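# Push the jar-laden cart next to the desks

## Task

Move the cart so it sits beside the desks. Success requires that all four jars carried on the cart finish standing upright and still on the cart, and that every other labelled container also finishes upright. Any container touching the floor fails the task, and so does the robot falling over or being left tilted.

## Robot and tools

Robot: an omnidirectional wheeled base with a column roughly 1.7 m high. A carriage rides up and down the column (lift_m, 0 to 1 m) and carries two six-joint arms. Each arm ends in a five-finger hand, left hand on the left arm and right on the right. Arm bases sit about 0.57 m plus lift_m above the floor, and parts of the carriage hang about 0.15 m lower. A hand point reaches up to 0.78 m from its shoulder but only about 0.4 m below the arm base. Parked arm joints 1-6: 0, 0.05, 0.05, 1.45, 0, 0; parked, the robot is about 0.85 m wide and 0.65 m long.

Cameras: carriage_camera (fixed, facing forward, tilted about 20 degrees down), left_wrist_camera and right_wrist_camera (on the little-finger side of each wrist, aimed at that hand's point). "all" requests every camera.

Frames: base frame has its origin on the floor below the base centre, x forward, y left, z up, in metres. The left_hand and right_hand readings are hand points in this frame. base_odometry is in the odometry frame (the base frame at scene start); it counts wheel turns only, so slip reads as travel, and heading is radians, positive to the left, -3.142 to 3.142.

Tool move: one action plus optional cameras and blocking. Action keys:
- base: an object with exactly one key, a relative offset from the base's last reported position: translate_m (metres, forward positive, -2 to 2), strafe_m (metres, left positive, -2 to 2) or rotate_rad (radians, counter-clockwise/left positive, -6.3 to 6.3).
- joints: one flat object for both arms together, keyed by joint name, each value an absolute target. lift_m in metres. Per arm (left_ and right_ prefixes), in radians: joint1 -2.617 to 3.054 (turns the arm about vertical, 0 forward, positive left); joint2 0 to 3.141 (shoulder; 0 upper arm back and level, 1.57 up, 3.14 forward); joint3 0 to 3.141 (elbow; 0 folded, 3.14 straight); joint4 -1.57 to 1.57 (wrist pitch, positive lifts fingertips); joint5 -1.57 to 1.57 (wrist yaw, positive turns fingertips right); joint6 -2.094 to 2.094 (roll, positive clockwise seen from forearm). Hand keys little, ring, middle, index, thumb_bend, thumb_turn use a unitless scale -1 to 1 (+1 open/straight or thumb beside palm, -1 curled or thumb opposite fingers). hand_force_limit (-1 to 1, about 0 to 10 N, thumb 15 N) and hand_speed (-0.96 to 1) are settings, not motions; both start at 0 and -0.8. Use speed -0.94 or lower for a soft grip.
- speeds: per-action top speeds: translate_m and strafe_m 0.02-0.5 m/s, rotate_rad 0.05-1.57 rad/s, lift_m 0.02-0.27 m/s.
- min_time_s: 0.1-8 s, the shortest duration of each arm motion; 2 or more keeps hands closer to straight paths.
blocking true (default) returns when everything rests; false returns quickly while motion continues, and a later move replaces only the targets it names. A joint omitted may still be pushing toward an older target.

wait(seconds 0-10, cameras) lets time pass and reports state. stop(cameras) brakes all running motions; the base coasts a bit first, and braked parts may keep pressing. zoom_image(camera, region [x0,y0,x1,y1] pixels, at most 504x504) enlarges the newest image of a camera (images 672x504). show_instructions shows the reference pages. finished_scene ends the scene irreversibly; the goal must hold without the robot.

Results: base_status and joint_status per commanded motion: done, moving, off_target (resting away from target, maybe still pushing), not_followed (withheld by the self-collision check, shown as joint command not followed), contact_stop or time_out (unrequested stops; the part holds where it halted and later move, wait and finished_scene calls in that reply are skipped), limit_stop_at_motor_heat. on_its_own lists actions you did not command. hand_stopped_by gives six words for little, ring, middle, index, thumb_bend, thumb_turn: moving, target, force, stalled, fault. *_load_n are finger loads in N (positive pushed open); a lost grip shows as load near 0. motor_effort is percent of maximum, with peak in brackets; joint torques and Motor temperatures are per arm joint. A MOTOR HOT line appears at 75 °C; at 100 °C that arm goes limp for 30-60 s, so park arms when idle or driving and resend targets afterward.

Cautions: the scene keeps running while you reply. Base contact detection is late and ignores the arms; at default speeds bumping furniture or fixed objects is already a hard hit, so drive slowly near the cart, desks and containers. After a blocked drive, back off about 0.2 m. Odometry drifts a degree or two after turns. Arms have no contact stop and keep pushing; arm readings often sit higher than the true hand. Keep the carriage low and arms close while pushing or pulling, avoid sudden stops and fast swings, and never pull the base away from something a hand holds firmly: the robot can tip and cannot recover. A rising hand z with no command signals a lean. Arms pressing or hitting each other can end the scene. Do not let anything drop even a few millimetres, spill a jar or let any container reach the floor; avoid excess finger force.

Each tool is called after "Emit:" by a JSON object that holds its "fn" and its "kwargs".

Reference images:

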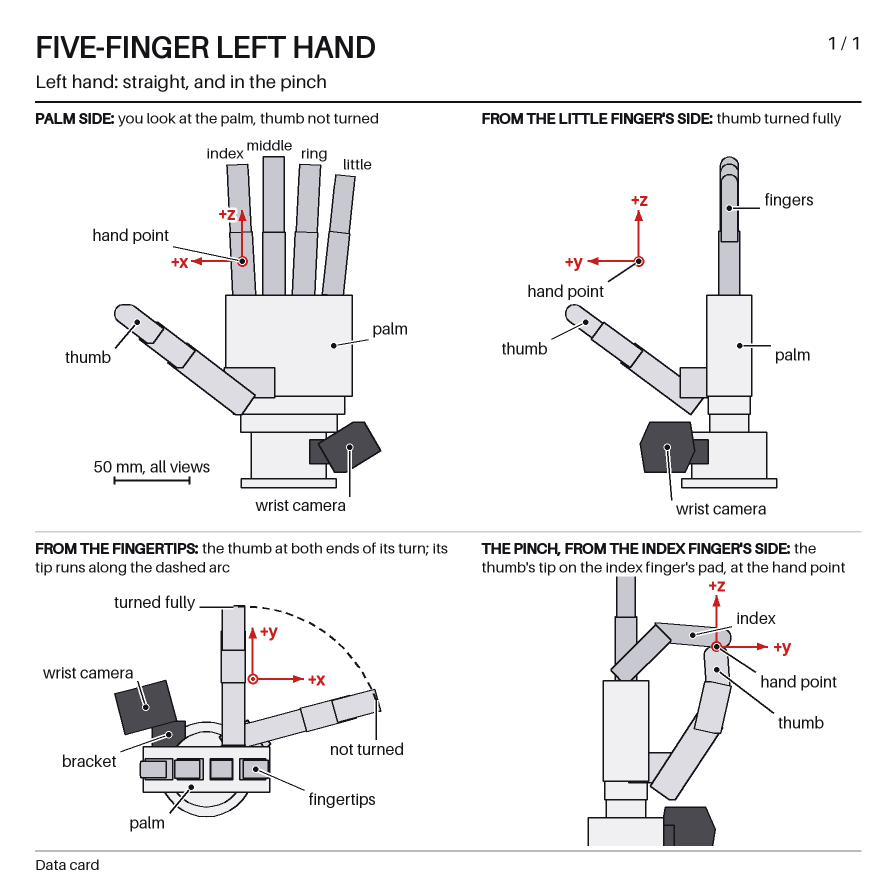

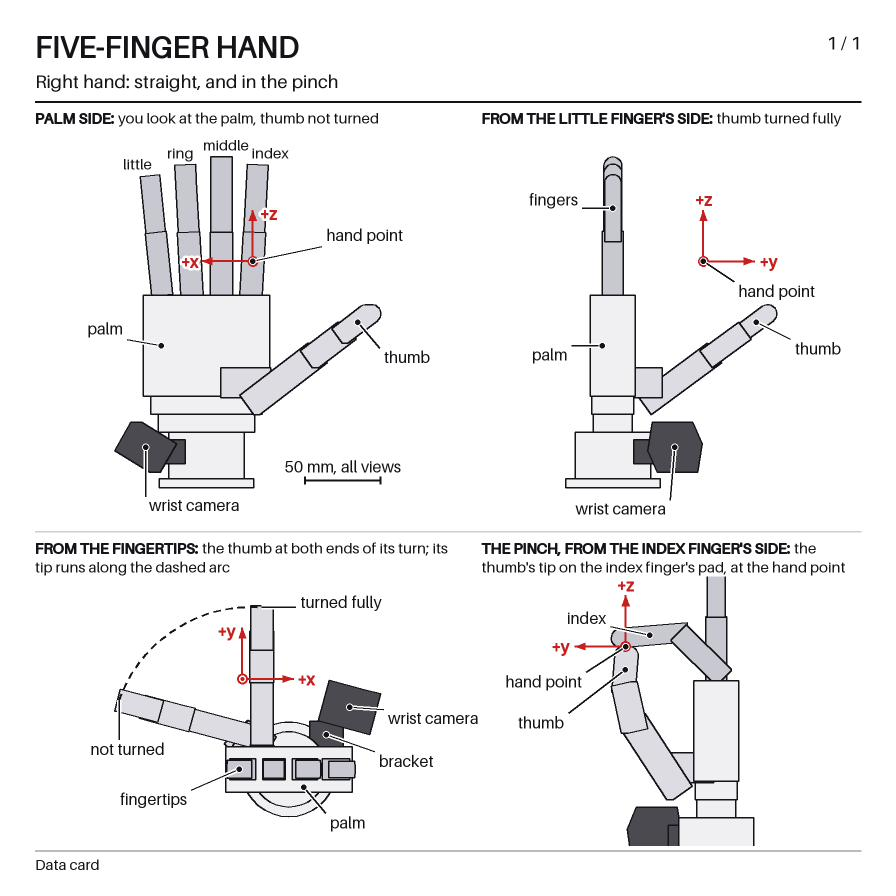

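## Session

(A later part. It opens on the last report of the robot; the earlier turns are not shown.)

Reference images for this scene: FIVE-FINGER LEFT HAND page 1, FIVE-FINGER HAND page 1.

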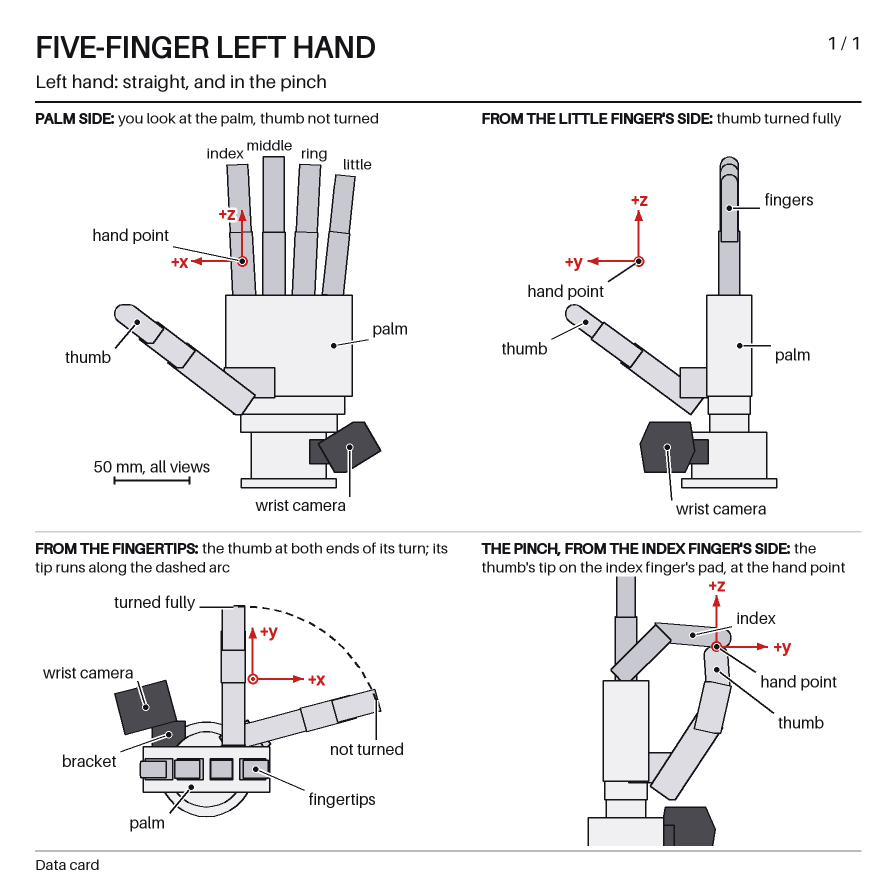

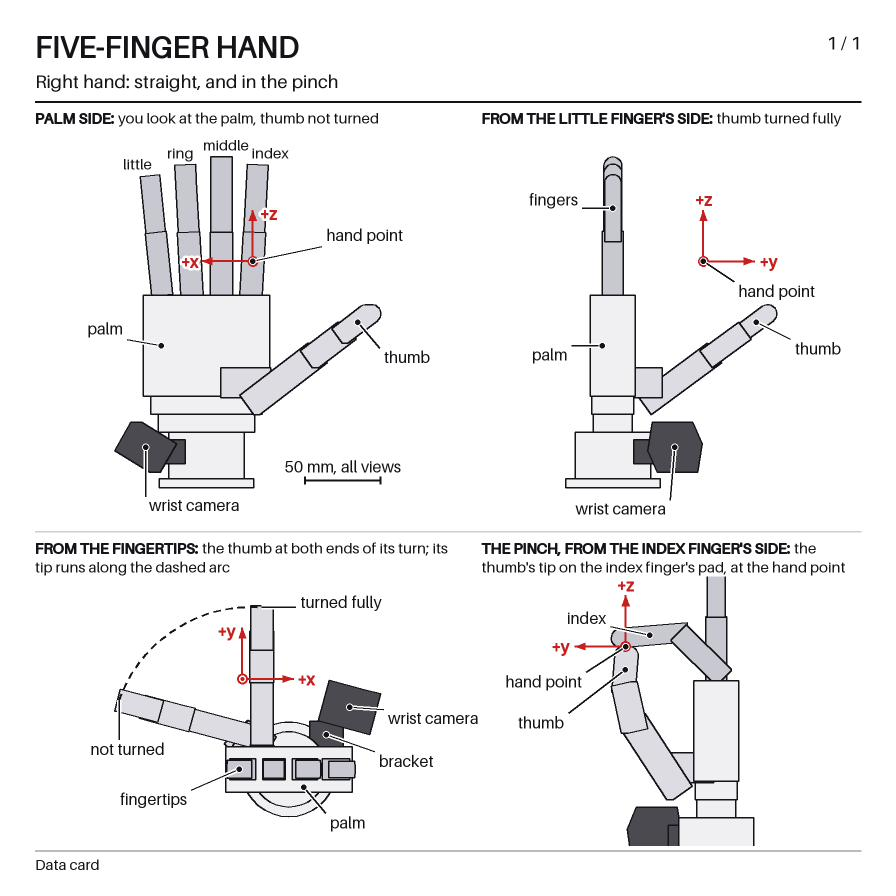

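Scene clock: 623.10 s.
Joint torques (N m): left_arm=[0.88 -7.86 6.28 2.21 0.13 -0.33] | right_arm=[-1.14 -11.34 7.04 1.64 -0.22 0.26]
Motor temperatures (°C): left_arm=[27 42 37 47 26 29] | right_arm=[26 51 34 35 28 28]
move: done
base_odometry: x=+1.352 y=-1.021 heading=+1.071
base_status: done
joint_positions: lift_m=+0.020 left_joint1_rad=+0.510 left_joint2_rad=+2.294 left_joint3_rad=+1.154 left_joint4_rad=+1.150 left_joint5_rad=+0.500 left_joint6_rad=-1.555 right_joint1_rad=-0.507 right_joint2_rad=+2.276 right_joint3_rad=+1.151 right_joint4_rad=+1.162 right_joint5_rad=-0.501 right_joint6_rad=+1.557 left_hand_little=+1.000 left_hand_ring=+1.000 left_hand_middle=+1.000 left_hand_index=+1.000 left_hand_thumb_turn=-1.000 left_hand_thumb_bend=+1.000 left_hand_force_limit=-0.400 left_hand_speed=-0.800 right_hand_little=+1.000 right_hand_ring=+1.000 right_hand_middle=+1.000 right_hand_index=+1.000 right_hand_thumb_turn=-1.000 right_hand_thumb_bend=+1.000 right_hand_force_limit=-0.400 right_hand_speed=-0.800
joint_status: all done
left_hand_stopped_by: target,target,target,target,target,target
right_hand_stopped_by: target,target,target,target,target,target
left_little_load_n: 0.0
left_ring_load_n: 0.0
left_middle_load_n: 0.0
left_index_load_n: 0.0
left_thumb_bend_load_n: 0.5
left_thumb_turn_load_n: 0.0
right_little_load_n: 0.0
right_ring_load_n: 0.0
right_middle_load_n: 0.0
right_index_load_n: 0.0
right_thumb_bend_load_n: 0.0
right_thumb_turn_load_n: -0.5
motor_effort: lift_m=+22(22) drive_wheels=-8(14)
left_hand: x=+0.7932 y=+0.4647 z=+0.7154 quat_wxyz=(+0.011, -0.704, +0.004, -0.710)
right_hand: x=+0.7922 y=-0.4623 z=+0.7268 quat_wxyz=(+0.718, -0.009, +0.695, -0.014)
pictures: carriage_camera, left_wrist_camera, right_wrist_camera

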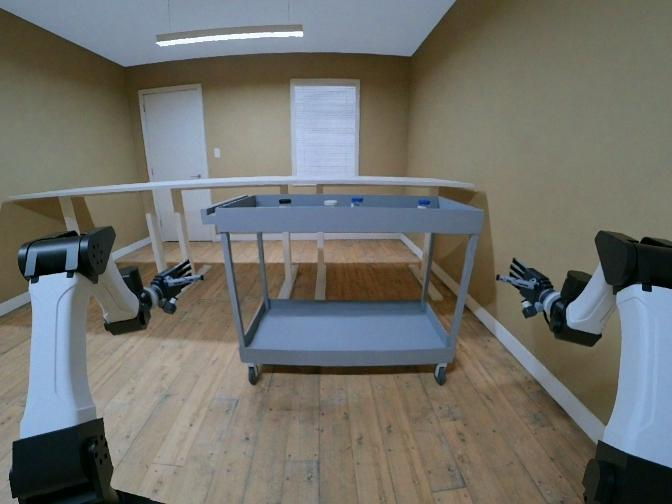

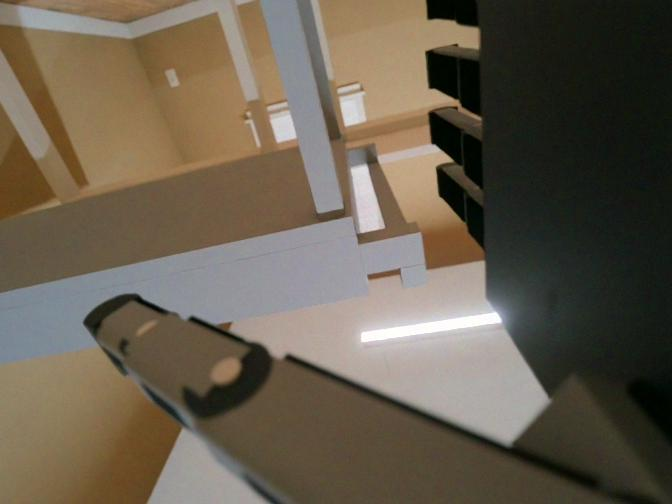

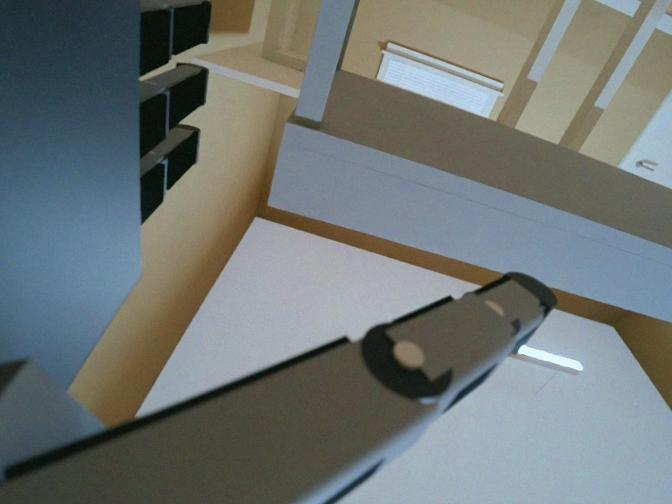

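Emit:
{"fn": "move", "kwargs": {"base": {"translate_m": 0.13}, "speeds": {"translate_m": 0.1}, "cameras": ["all"]}}

Emit:
{"fn": "zoom_image", "kwargs": {"camera": "carriage_camera", "region": [150, 180, 350, 380]}}

Emit:
{"fn": "zoom_image", "kwargs": {"camera": "carriage_camera", "region": [350, 180, 550, 380]}}

Scene clock: 630.50 s.
Joint torques (N m): left_arm=[0.66 -7.79 6.31 2.25 0.08 -0.32] | right_arm=[-1.1 -11.44 7.05 1.64 -0.12 0.27]
move: done
base_odometry: x=+1.415 y=-0.907 heading=+1.071
base_status: done
joint_positions: lift_m=+0.020 left_joint1_rad=+0.512 left_joint2_rad=+2.294 left_joint3_rad=+1.155 left_joint4_rad=+1.146 left_joint5_rad=+0.502 left_joint6_rad=-1.556 right_joint1_rad=-0.507 right_joint2_rad=+2.276 right_joint3_rad=+1.152 right_joint4_rad=+1.158 right_joint5_rad=-0.504 right_joint6_rad=+1.558 left_hand_little=+1.000 left_hand_ring=+1.000 left_hand_middle=+1.000 left_hand_index=+1.000 left_hand_thumb_turn=-1.000 left_hand_thumb_bend=+1.000 left_hand_force_limit=-0.400 left_hand_speed=-0.800 right_hand_little=+1.000 right_hand_ring=+1.000 right_hand_middle=+1.000 right_hand_index=+1.000 right_hand_thumb_turn=-1.000 right_hand_thumb_bend=+1.000 right_hand_force_limit=-0.400 right_hand_speed=-0.800
joint_status: not commanded
left_hand_stopped_by: target,target,target,target,target,target
right_hand_stopped_by: target,target,target,target,target,target
left_little_load_n: 0.0
left_ring_load_n: 0.0
left_middle_load_n: 0.0
left_index_load_n: -0.5
left_thumb_bend_load_n: 0.0
left_thumb_turn_load_n: 0.0
right_little_load_n: 0.0
right_ring_load_n: 0.0
right_middle_load_n: 0.0
right_index_load_n: 0.0
right_thumb_bend_load_n: 0.0
right_thumb_turn_load_n: -0.5
motor_effort: lift_m=+22(22) drive_wheels=-7(10)
left_hand: x=+0.7930 y=+0.4655 z=+0.7147 quat_wxyz=(+0.010, -0.705, +0.003, -0.709)
right_hand: x=+0.7922 y=-0.4618 z=+0.7262 quat_wxyz=(+0.717, -0.009, +0.696, -0.012)
pictures: carriage_camera, left_wrist_camera, right_wrist_camera

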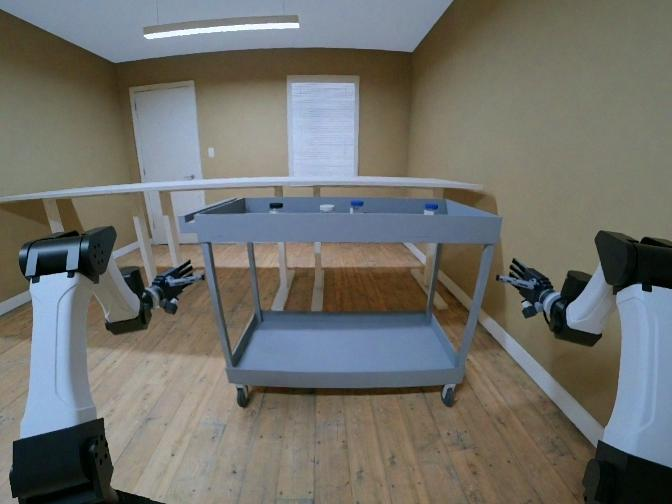

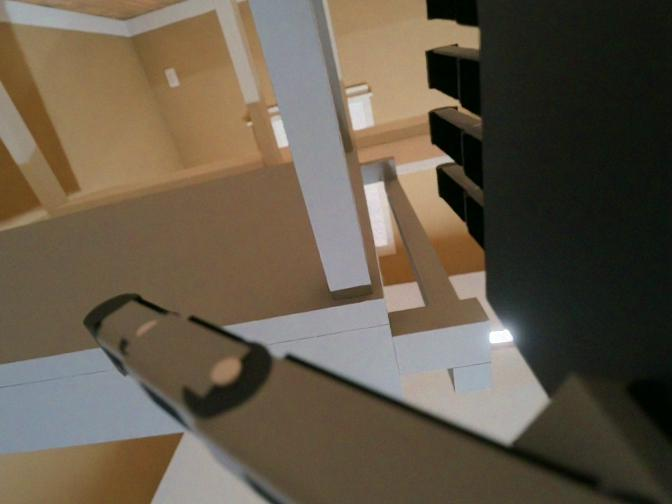

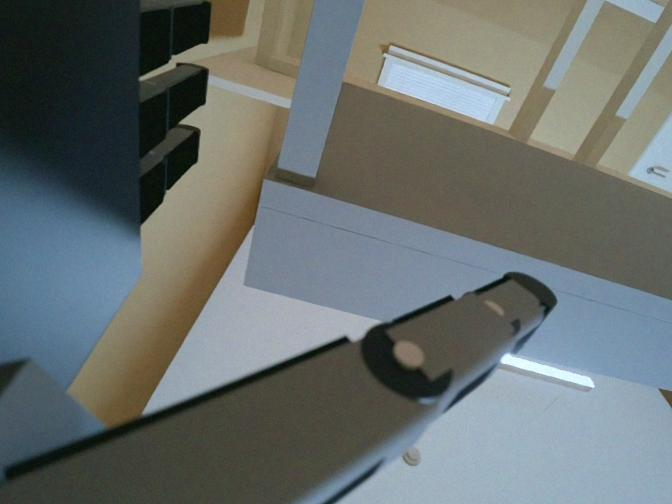

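Scaled by 2.520.

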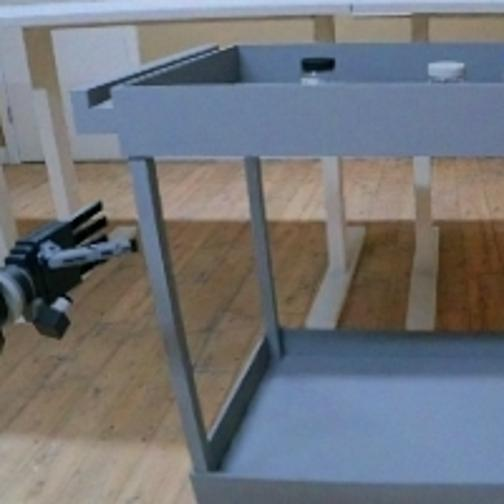

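Scaled by 2.520.

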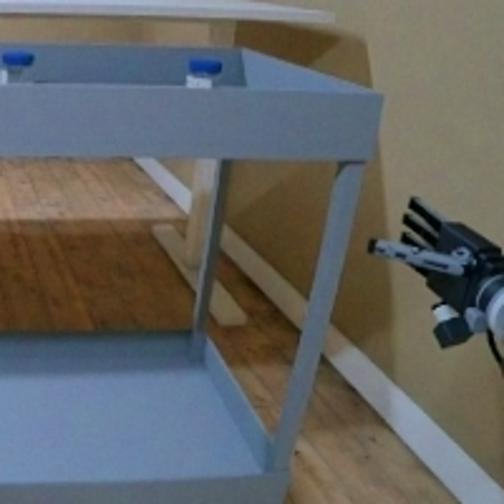

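Emit:
{"fn": "move", "kwargs": {"joints": {"left_joint1_rad": 0.465, "left_joint5_rad": 0.47, "right_joint1_rad": -0.465, "right_joint5_rad": -0.47}, "min_time_s": 1}}

Emit:
{"fn": "move", "kwargs": {"base": {"translate_m": 0.08}, "speeds": {"translate_m": 0.06}, "cameras": ["all"]}}

Emit:
{"fn": "zoom_image", "kwargs": {"camera": "carriage_camera", "region": [150, 180, 350, 380]}}

Emit:
{"fn": "zoom_image", "kwargs": {"camera": "carriage_camera", "region": [350, 180, 550, 380]}}

Scene clock: 637.60 s.
Joint torques (N m): left_arm=[-0.16 -7.8 6.22 2.26 -0.22 -0.31] | right_arm=[0.35 -11.32 6.99 1.7 0.19 0.3]
Motor temperatures (°C): left_arm=[27 45 39 47 26 29] | right_arm=[26 56 36 37 28 28]
move: done
base_odometry: x=+1.415 y=-0.907 heading=+1.071
base_status: not commanded
joint_positions: lift_m=+0.020 left_joint1_rad=+0.469 left_joint2_rad=+2.294 left_joint3_rad=+1.155 left_joint4_rad=+1.146 left_joint5_rad=+0.486 left_joint6_rad=-1.556 right_joint1_rad=-0.472 right_joint2_rad=+2.276 right_joint3_rad=+1.152 right_joint4_rad=+1.158 right_joint5_rad=-0.485 right_joint6_rad=+1.558 left_hand_little=+1.000 left_hand_ring=+1.000 left_hand_middle=+1.000 left_hand_index=+1.000 left_hand_thumb_turn=-1.000 left_hand_thumb_bend=+1.000 left_hand_force_limit=-0.400 left_hand_speed=-0.800 right_hand_little=+1.000 right_hand_ring=+1.000 right_hand_middle=+1.000 right_hand_index=+1.000 right_hand_thumb_turn=-1.000 right_hand_thumb_bend=+1.000 right_hand_force_limit=-0.400 right_hand_speed=-0.800
joint_status: all done
left_hand_stopped_by: target,target,target,target,target,target
right_hand_stopped_by: target,target,target,target,target,target
left_little_load_n: 0.0
left_ring_load_n: 0.0
left_middle_load_n: 0.0
left_index_load_n: 0.0
left_thumb_bend_load_n: 0.0
left_thumb_turn_load_n: 0.0
right_little_load_n: 0.0
right_ring_load_n: 0.0
right_middle_load_n: 0.0
right_index_load_n: 0.0
right_thumb_bend_load_n: 0.0
right_thumb_turn_load_n: -0.5
motor_effort: lift_m=+22(22) drive_wheels=-7(7)
left_hand: x=+0.7999 y=+0.4443 z=+0.7147 quat_wxyz=(+0.000, -0.705, +0.012, -0.709)
right_hand: x=+0.7982 y=-0.4456 z=+0.7263 quat_wxyz=(+0.718, -0.015, +0.696, -0.006)
pictures: none

Scene clock: 639.47 s.
Joint torques (N m): left_arm=[-0.14 -7.9 6.13 2.24 -0.18 -0.32] | right_arm=[0.32 -11.44 6.89 1.7 0.13 0.3]
Motor temperatures (°C): left_arm=[27 45 39 47 26 29] | right_arm=[26 56 36 38 28 28]
move: done
base_odometry: x=+1.453 y=-0.837 heading=+1.070
base_status: done
joint_positions: lift_m=+0.020 left_joint1_rad=+0.469 left_joint2_rad=+2.295 left_joint3_rad=+1.156 left_joint4_rad=+1.143 left_joint5_rad=+0.483 left_joint6_rad=-1.556 right_joint1_rad=-0.472 right_joint2_rad=+2.276 right_joint3_rad=+1.153 right_joint4_rad=+1.157 right_joint5_rad=-0.482 right_joint6_rad=+1.558 left_hand_little=+1.000 left_hand_ring=+1.000 left_hand_middle=+1.000 left_hand_index=+1.000 left_hand_thumb_turn=-1.000 left_hand_thumb_bend=+1.000 left_hand_force_limit=-0.400 left_hand_speed=-0.800 right_hand_little=+1.000 right_hand_ring=+1.000 right_hand_middle=+1.000 right_hand_index=+1.000 right_hand_thumb_turn=-1.000 right_hand_thumb_bend=+1.000 right_hand_force_limit=-0.400 right_hand_speed=-0.800
joint_status: not commanded
left_hand_stopped_by: target,target,target,target,target,target
right_hand_stopped_by: target,target,target,target,target,target
left_little_load_n: 0.0
left_ring_load_n: 0.0
left_middle_load_n: 0.0
left_index_load_n: 0.0
left_thumb_bend_load_n: 0.0
left_thumb_turn_load_n: 0.0
right_little_load_n: 0.0
right_ring_load_n: 0.0
right_middle_load_n: 0.0
right_index_load_n: 0.0
right_thumb_bend_load_n: 0.0
right_thumb_turn_load_n: 0.0
motor_effort: lift_m=+22(22) drive_wheels=-5(12)
left_hand: x=+0.8005 y=+0.4448 z=+0.7140 quat_wxyz=(+0.001, -0.706, +0.011, -0.708)
right_hand: x=+0.7986 y=-0.4463 z=+0.7264 quat_wxyz=(+0.717, -0.013, +0.696, -0.007)
pictures: carriage_camera, left_wrist_camera, right_wrist_camera

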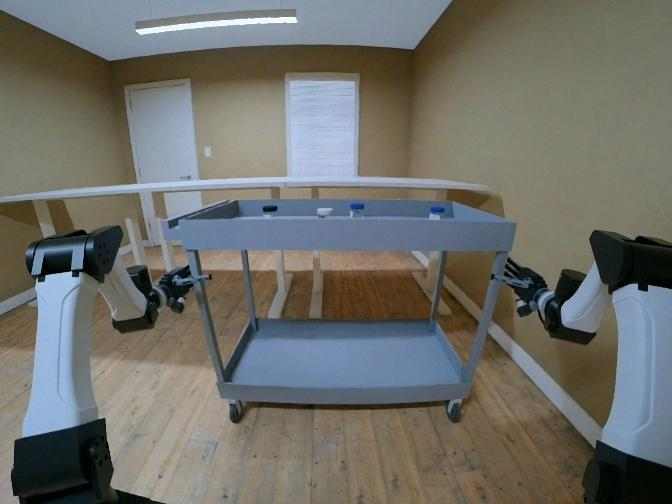

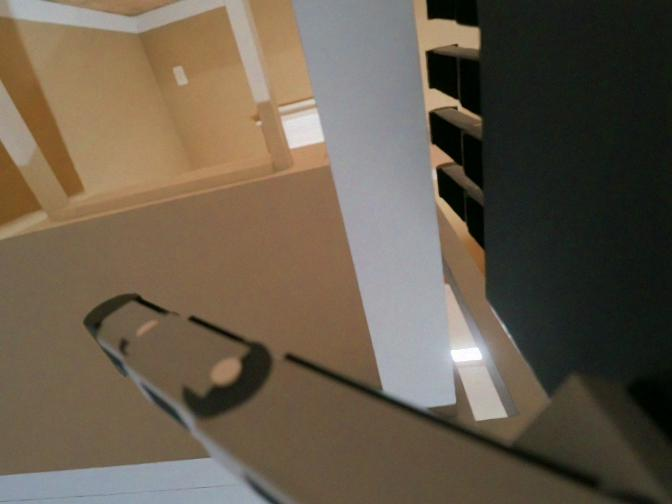

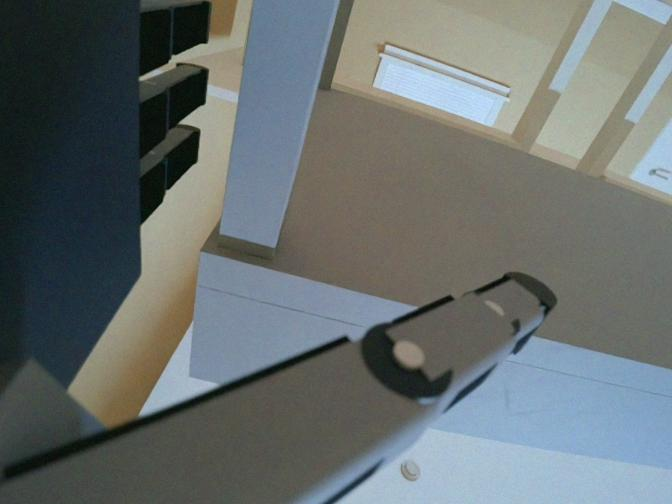

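Scaled by 2.520.

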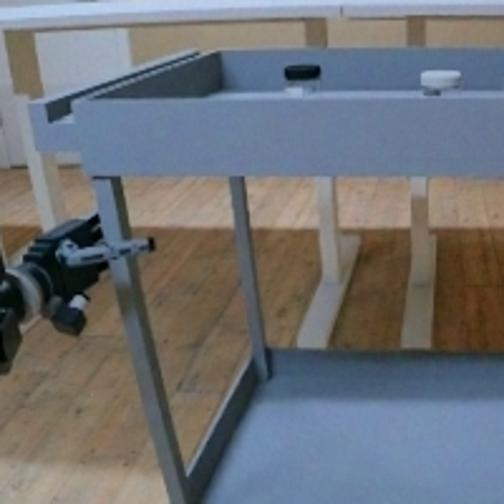

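Scaled by 2.520.

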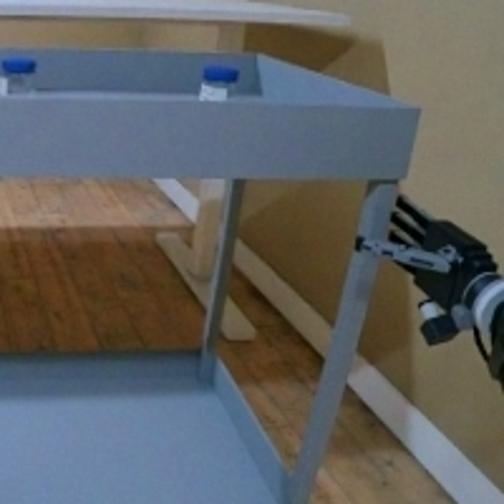

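Emit:
{"fn": "move", "kwargs": {"joints": {"left_joint1_rad": 0.515, "left_joint5_rad": 0.515, "right_joint1_rad": -0.53, "right_joint5_rad": -0.53}, "min_time_s": 1, "cameras": ["all"]}}

Emit:
{"fn": "zoom_image", "kwargs": {"camera": "left_wrist_camera", "region": [150, 0, 500, 260]}}

Emit:
{"fn": "zoom_image", "kwargs": {"camera": "right_wrist_camera", "region": [150, 0, 500, 260]}}

Scene clock: 656.23 s.
Joint torques (N m): left_arm=[1.11 -7.94 6.09 2.31 0.08 -0.32] | right_arm=[-0.94 -11.37 6.93 1.69 -0.2 0.32]
Motor temperatures (°C): left_arm=[27 46 39 48 26 29] | right_arm=[26 58 36 39 28 28]
move: done
base_odometry: x=+1.453 y=-0.837 heading=+1.070
base_status: not commanded
joint_positions: lift_m=+0.020 left_joint1_rad=+0.510 left_joint2_rad=+2.295 left_joint3_rad=+1.156 left_joint4_rad=+1.143 left_joint5_rad=+0.499 left_joint6_rad=-1.556 right_joint1_rad=-0.523 right_joint2_rad=+2.276 right_joint3_rad=+1.153 right_joint4_rad=+1.157 right_joint5_rad=-0.515 right_joint6_rad=+1.558 left_hand_little=+1.000 left_hand_ring=+1.000 left_hand_middle=+1.000 left_hand_index=+1.000 left_hand_thumb_turn=-1.000 left_hand_thumb_bend=+1.000 left_hand_force_limit=-0.400 left_hand_speed=-0.800 right_hand_little=+1.000 right_hand_ring=+1.000 right_hand_middle=+1.000 right_hand_index=+1.000 right_hand_thumb_turn=-1.000 right_hand_thumb_bend=+1.000 right_hand_force_limit=-0.400 right_hand_speed=-0.800
joint_status: all done
left_hand_stopped_by: target,target,target,target,target,target
right_hand_stopped_by: target,target,target,target,target,target
left_little_load_n: 0.0
left_ring_load_n: 0.0
left_middle_load_n: 0.0
left_index_load_n: 0.0
left_thumb_bend_load_n: 0.0
left_thumb_turn_load_n: 0.0
right_little_load_n: 0.5
right_ring_load_n: 0.0
right_middle_load_n: 0.0
right_index_load_n: 0.0
right_thumb_bend_load_n: 0.0
right_thumb_turn_load_n: 0.0
motor_effort: lift_m=+22(22) drive_wheels=-6(6)
left_hand: x=+0.7937 y=+0.4655 z=+0.7139 quat_wxyz=(+0.010, -0.706, +0.002, -0.708)
right_hand: x=+0.7893 y=-0.4688 z=+0.7262 quat_wxyz=(+0.717, -0.007, +0.697, -0.014)
pictures: carriage_camera, left_wrist_camera, right_wrist_camera

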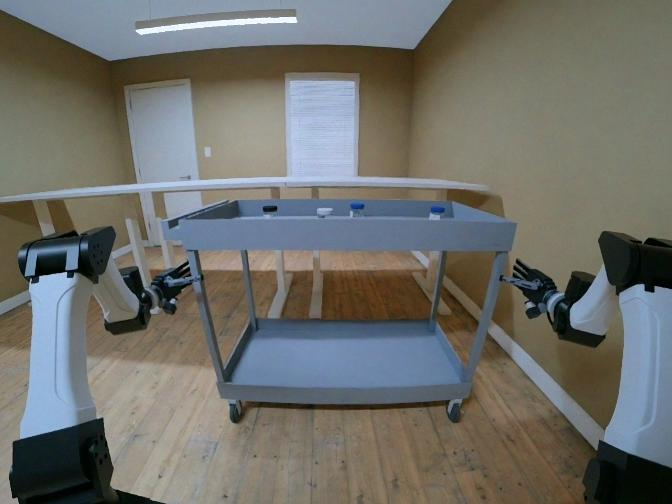

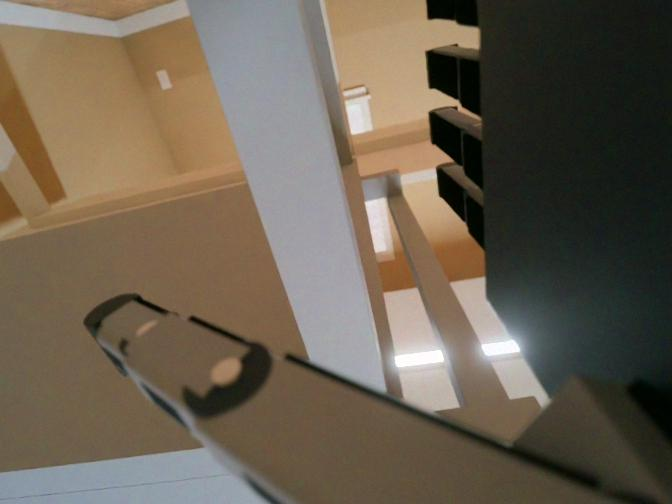

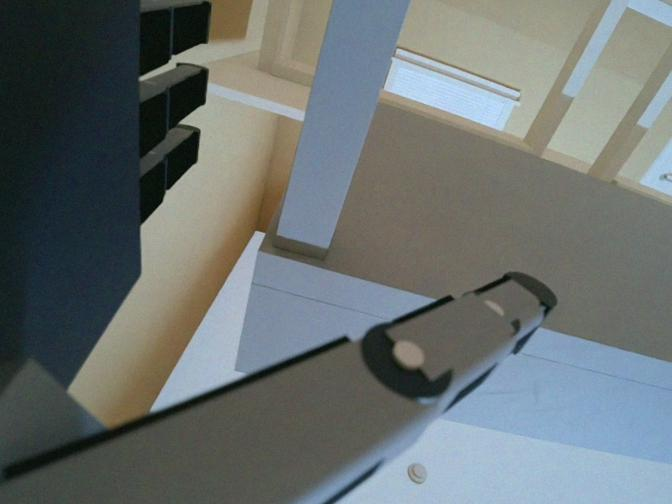

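Scaled by 1.440.

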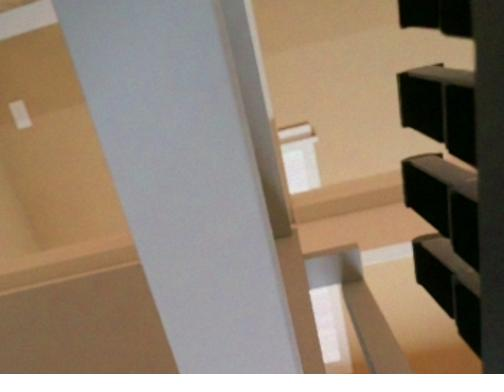

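Scaled by 1.440.

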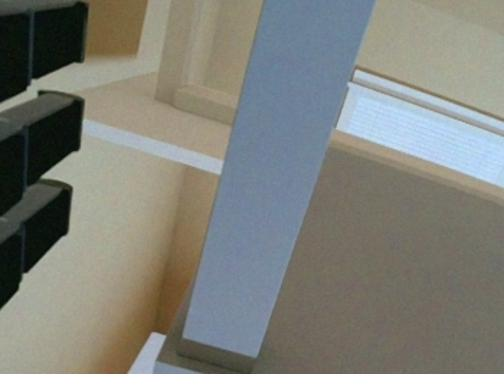

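Emit:
{"fn": "move", "kwargs": {"base": {"strafe_m": -0.025}, "speeds": {"strafe_m": 0.05}}}

Emit:
{"fn": "move", "kwargs": {"base": {"rotate_rad": 0.035}, "speeds": {"rotate_rad": 0.1}, "joints": {"right_joint1_rad": -0.54, "right_joint5_rad": -0.54}, "cameras": ["all"]}}

Emit:
{"fn": "zoom_image", "kwargs": {"camera": "left_wrist_camera", "region": [150, 0, 500, 260]}}

Emit:
{"fn": "zoom_image", "kwargs": {"camera": "right_wrist_camera", "region": [150, 0, 500, 260]}}

Scene clock: 665.07 s.
Joint torques (N m): left_arm=[0.55 -7.88 5.86 2.33 0.07 -0.32] | right_arm=[-0.77 -11.34 6.69 1.65 -0.15 0.3]
Motor temperatures (°C): left_arm=[27 46 39 48 26 29] | right_arm=[26 59 36 39 28 28]
move: done
base_odometry: x=+1.475 y=-0.849 heading=+1.070
base_status: done
joint_positions: lift_m=+0.020 left_joint1_rad=+0.511 left_joint2_rad=+2.295 left_joint3_rad=+1.156 left_joint4_rad=+1.142 left_joint5_rad=+0.502 left_joint6_rad=-1.556 right_joint1_rad=-0.525 right_joint2_rad=+2.276 right_joint3_rad=+1.153 right_joint4_rad=+1.156 right_joint5_rad=-0.519 right_joint6_rad=+1.558 left_hand_little=+1.000 left_hand_ring=+1.000 left_hand_middle=+1.000 left_hand_index=+1.000 left_hand_thumb_turn=-1.000 left_hand_thumb_bend=+1.000 left_hand_force_limit=-0.400 left_hand_speed=-0.800 right_hand_little=+1.000 right_hand_ring=+1.000 right_hand_middle=+1.000 right_hand_index=+1.000 right_hand_thumb_turn=-1.000 right_hand_thumb_bend=+1.000 right_hand_force_limit=-0.400 right_hand_speed=-0.800
joint_status: not commanded
left_hand_stopped_by: target,target,target,target,target,target
right_hand_stopped_by: target,target,target,target,target,target
left_little_load_n: 0.0
left_ring_load_n: 0.0
left_middle_load_n: 0.0
left_index_load_n: 0.0
left_thumb_bend_load_n: 0.0
left_thumb_turn_load_n: -0.5
right_little_load_n: 0.0
right_ring_load_n: 0.0
right_middle_load_n: 0.0
right_index_load_n: 0.0
right_thumb_bend_load_n: 0.0
right_thumb_turn_load_n: -0.5
motor_effort: lift_m=+22(22) drive_wheels=-5(8)
left_hand: x=+0.7935 y=+0.4655 z=+0.7138 quat_wxyz=(+0.009, -0.706, +0.002, -0.708)
right_hand: x=+0.7889 y=-0.4690 z=+0.7259 quat_wxyz=(+0.717, -0.008, +0.697, -0.013)
pictures: none

Scene clock: 665.87 s.
Joint torques (N m): left_arm=[0.16 -7.92 5.98 2.32 0.04 -0.31] | right_arm=[-0.76 -11.29 6.89 1.73 -0.11 0.31]
Motor temperatures (°C): left_arm=[27 46 39 48 26 29] | right_arm=[26 59 36 39 28 28]
move: done
base_odometry: x=+1.475 y=-0.849 heading=+1.105
base_status: done
joint_positions: lift_m=+0.020 left_joint1_rad=+0.517 left_joint2_rad=+2.296 left_joint3_rad=+1.158 left_joint4_rad=+1.141 left_joint5_rad=+0.505 left_joint6_rad=-1.556 right_joint1_rad=-0.535 right_joint2_rad=+2.276 right_joint3_rad=+1.154 right_joint4_rad=+1.156 right_joint5_rad=-0.529 right_joint6_rad=+1.558 left_hand_little=+1.000 left_hand_ring=+1.000 left_hand_middle=+1.000 left_hand_index=+1.000 left_hand_thumb_turn=-1.000 left_hand_thumb_bend=+1.000 left_hand_force_limit=-0.400 left_hand_speed=-0.800 right_hand_little=+1.000 right_hand_ring=+1.000 right_hand_middle=+1.000 right_hand_index=+1.000 right_hand_thumb_turn=-1.000 right_hand_thumb_bend=+1.000 right_hand_force_limit=-0.400 right_hand_speed=-0.800
joint_status: all done
left_hand_stopped_by: target,target,target,target,target,target
right_hand_stopped_by: target,target,target,target,target,target
left_little_load_n: 0.0
left_ring_load_n: 0.0
left_middle_load_n: 0.0
left_index_load_n: 0.0
left_thumb_bend_load_n: 0.0
left_thumb_turn_load_n: 0.0
right_little_load_n: 0.0
right_ring_load_n: 0.0
right_middle_load_n: 0.0
right_index_load_n: 0.0
right_thumb_bend_load_n: 0.0
right_thumb_turn_load_n: 0.0
motor_effort: lift_m=+22(22) drive_wheels=-12(15)
left_hand: x=+0.7927 y=+0.4684 z=+0.7138 quat_wxyz=(+0.010, -0.706, +0.001, -0.708)
right_hand: x=+0.7869 y=-0.4726 z=+0.7261 quat_wxyz=(+0.717, -0.009, +0.697, -0.013)
pictures: carriage_camera, left_wrist_camera, right_wrist_camera

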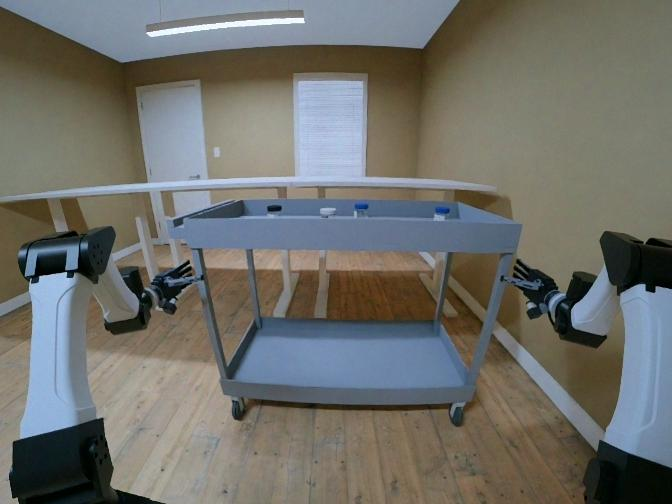

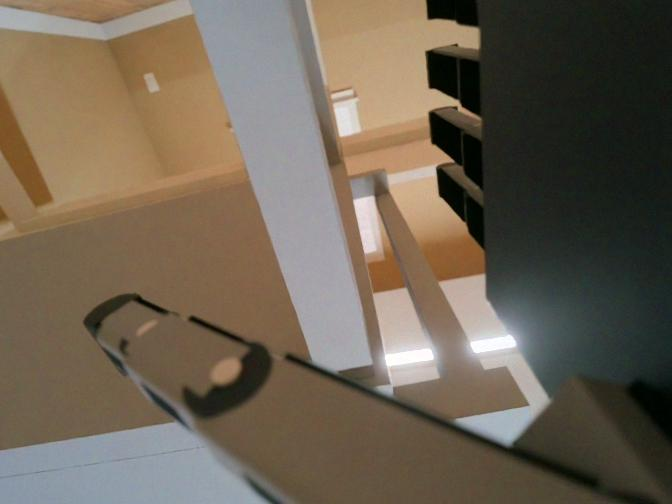

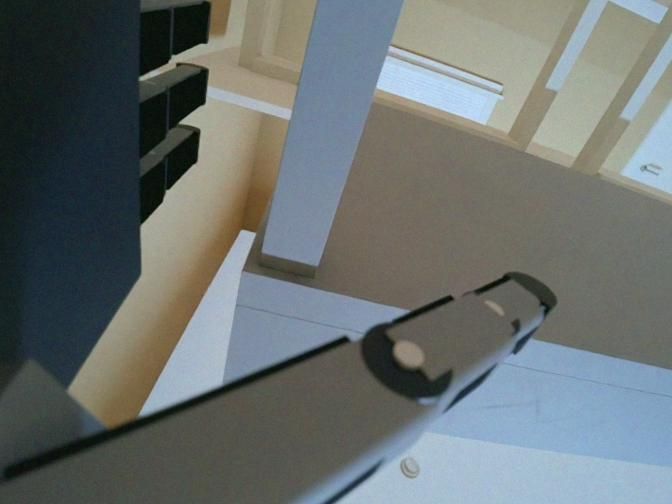

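Scaled by 1.440.

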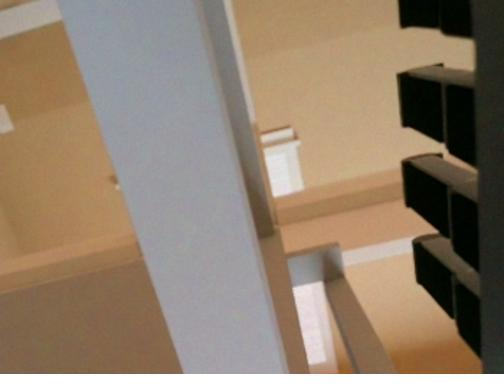

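Scaled by 1.440.

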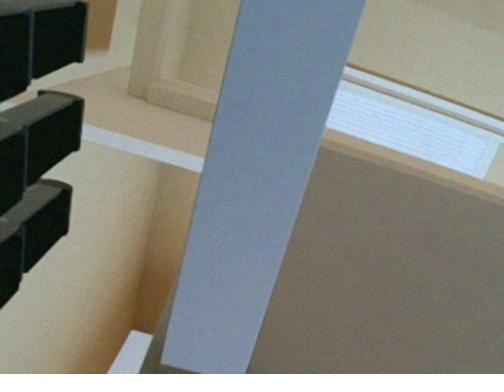

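Emit:
{"fn": "move", "kwargs": {"joints": {"right_joint1_rad": -0.56, "right_joint5_rad": -0.56, "right_joint2_rad": 2.34, "right_joint3_rad": 1.27, "right_joint4_rad": 1.11}, "min_time_s": 1.5}}

Emit:
{"fn": "move", "kwargs": {"base": {"translate_m": 0.04}, "speeds": {"translate_m": 0.05}, "cameras": ["all"]}}

Emit:
{"fn": "zoom_image", "kwargs": {"camera": "left_wrist_camera", "region": [150, 0, 500, 260]}}

Emit:
{"fn": "zoom_image", "kwargs": {"camera": "right_wrist_camera", "region": [150, 0, 500, 260]}}

Emit:
{"fn": "zoom_image", "kwargs": {"camera": "carriage_camera", "region": [120, 180, 570, 440]}}

Scene clock: 674.90 s.
Joint torques (N m): left_arm=[0.09 -7.91 5.97 2.32 0.06 -0.32] | right_arm=[-1.13 -11.71 7.31 1.58 -0.16 0.31]
Motor temperatures (°C): left_arm=[27 46 39 49 26 29] | right_arm=[26 59 36 39 28 28]
move: done
base_odometry: x=+1.475 y=-0.849 heading=+1.105
base_status: not commanded
joint_positions: lift_m=+0.020 left_joint1_rad=+0.517 left_joint2_rad=+2.296 left_joint3_rad=+1.158 left_joint4_rad=+1.141 left_joint5_rad=+0.505 left_joint6_rad=-1.556 right_joint1_rad=-0.551 right_joint2_rad=+2.317 right_joint3_rad=+1.241 right_joint4_rad=+1.124 right_joint5_rad=-0.545 right_joint6_rad=+1.558 left_hand_little=+1.000 left_hand_ring=+1.000 left_hand_middle=+1.000 left_hand_index=+1.000 left_hand_thumb_turn=-1.000 left_hand_thumb_bend=+1.000 left_hand_force_limit=-0.400 left_hand_speed=-0.800 right_hand_little=+1.000 right_hand_ring=+1.000 right_hand_middle=+1.000 right_hand_index=+1.000 right_hand_thumb_turn=-1.000 right_hand_thumb_bend=+1.000 right_hand_force_limit=-0.400 right_hand_speed=-0.800
joint_status: all done
left_hand_stopped_by: target,target,target,target,target,target
right_hand_stopped_by: target,target,target,target,target,target
left_little_load_n: 0.5
left_ring_load_n: 0.0
left_middle_load_n: 0.0
left_index_load_n: 0.0
left_thumb_bend_load_n: 0.0
left_thumb_turn_load_n: -0.5
right_little_load_n: -0.5
right_ring_load_n: 0.0
right_middle_load_n: 0.0
right_index_load_n: 0.0
right_thumb_bend_load_n: 0.0
right_thumb_turn_load_n: -0.5
motor_effort: lift_m=+22(22) drive_wheels=-11(12)
left_hand: x=+0.7927 y=+0.4684 z=+0.7138 quat_wxyz=(+0.010, -0.706, +0.001, -0.708)
right_hand: x=+0.7973 y=-0.4869 z=+0.7295 quat_wxyz=(+0.721, -0.011, +0.692, -0.015)
pictures: none

Scene clock: 676.20 s.
Joint torques (N m): left_arm=[0.08 -8.1 5.9 2.3 0.05 -0.31] | right_arm=[-0.81 -11.66 7.25 1.61 -0.16 0.3]
Motor temperatures (°C): left_arm=[27 46 38 49 26 29] | right_arm=[26 58 36 39 28 28]
move: done
base_odometry: x=+1.494 y=-0.813 heading=+1.104
base_status: done
joint_positions: lift_m=+0.020 left_joint1_rad=+0.517 left_joint2_rad=+2.296 left_joint3_rad=+1.158 left_joint4_rad=+1.141 left_joint5_rad=+0.505 left_joint6_rad=-1.556 right_joint1_rad=-0.554 right_joint2_rad=+2.317 right_joint3_rad=+1.241 right_joint4_rad=+1.120 right_joint5_rad=-0.548 right_joint6_rad=+1.558 left_hand_little=+1.000 left_hand_ring=+1.000 left_hand_middle=+1.000 left_hand_index=+1.000 left_hand_thumb_turn=-1.000 left_hand_thumb_bend=+1.000 left_hand_force_limit=-0.400 left_hand_speed=-0.800 right_hand_little=+1.000 right_hand_ring=+1.000 right_hand_middle=+1.000 right_hand_index=+1.000 right_hand_thumb_turn=-1.000 right_hand_thumb_bend=+1.000 right_hand_force_limit=-0.400 right_hand_speed=-0.800
joint_status: not commanded
left_hand_stopped_by: target,target,target,target,target,target
right_hand_stopped_by: target,target,target,target,target,target
left_little_load_n: -0.5
left_ring_load_n: 0.0
left_middle_load_n: 0.0
left_index_load_n: 0.0
left_thumb_bend_load_n: 0.0
left_thumb_turn_load_n: -0.5
right_little_load_n: 0.0
right_ring_load_n: 0.0
right_middle_load_n: 0.0
right_index_load_n: 0.0
right_thumb_bend_load_n: 0.0
right_thumb_turn_load_n: 0.0
motor_effort: lift_m=+22(22) drive_wheels=-7(11)
left_hand: x=+0.7927 y=+0.4681 z=+0.7138 quat_wxyz=(+0.010, -0.706, +0.001, -0.708)
right_hand: x=+0.7967 y=-0.4885 z=+0.7288 quat_wxyz=(+0.720, -0.010, +0.694, -0.015)
pictures: carriage_camera, left_wrist_camera, right_wrist_camera

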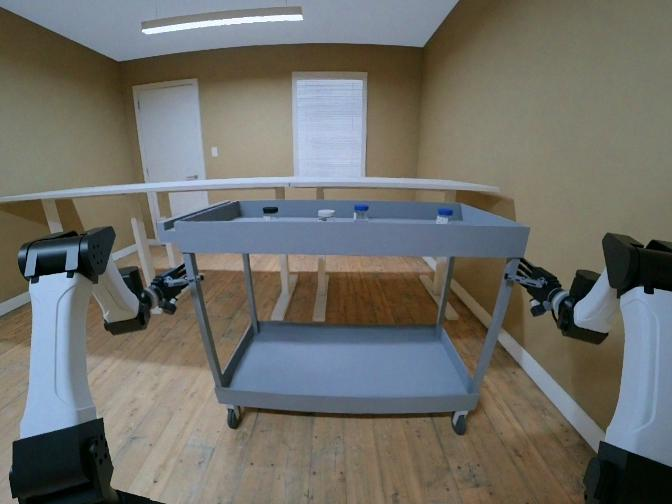

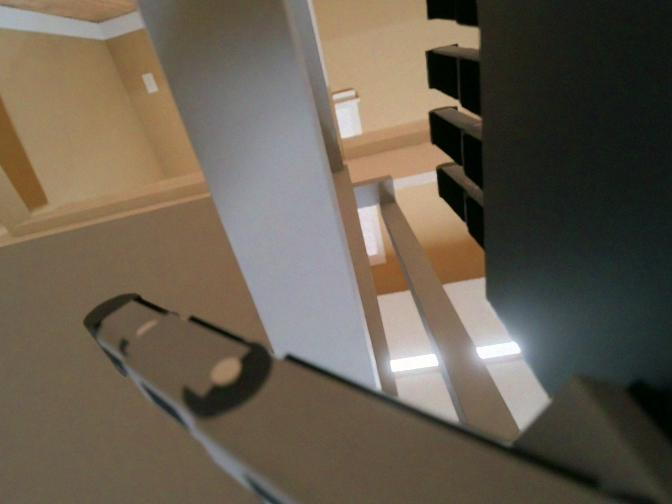

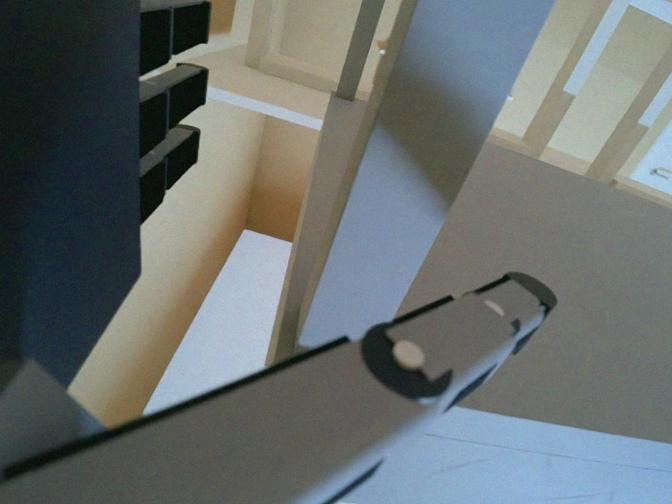

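Scaled by 1.440.

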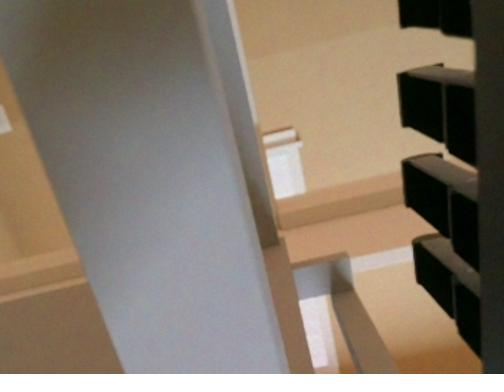

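Scaled by 1.440.

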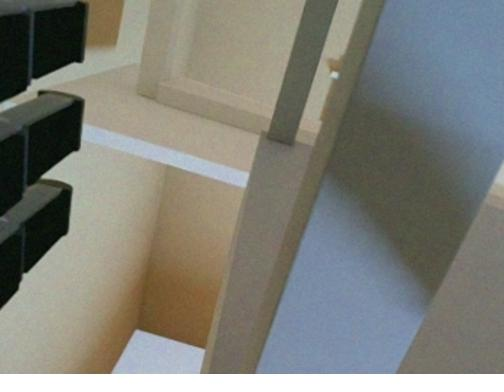

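Scaled by 1.120.

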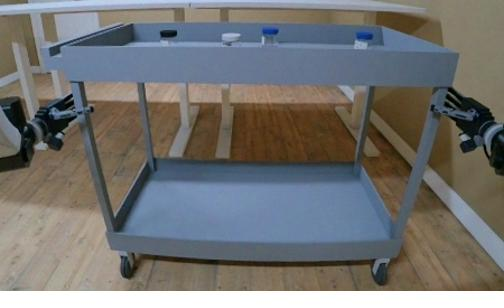

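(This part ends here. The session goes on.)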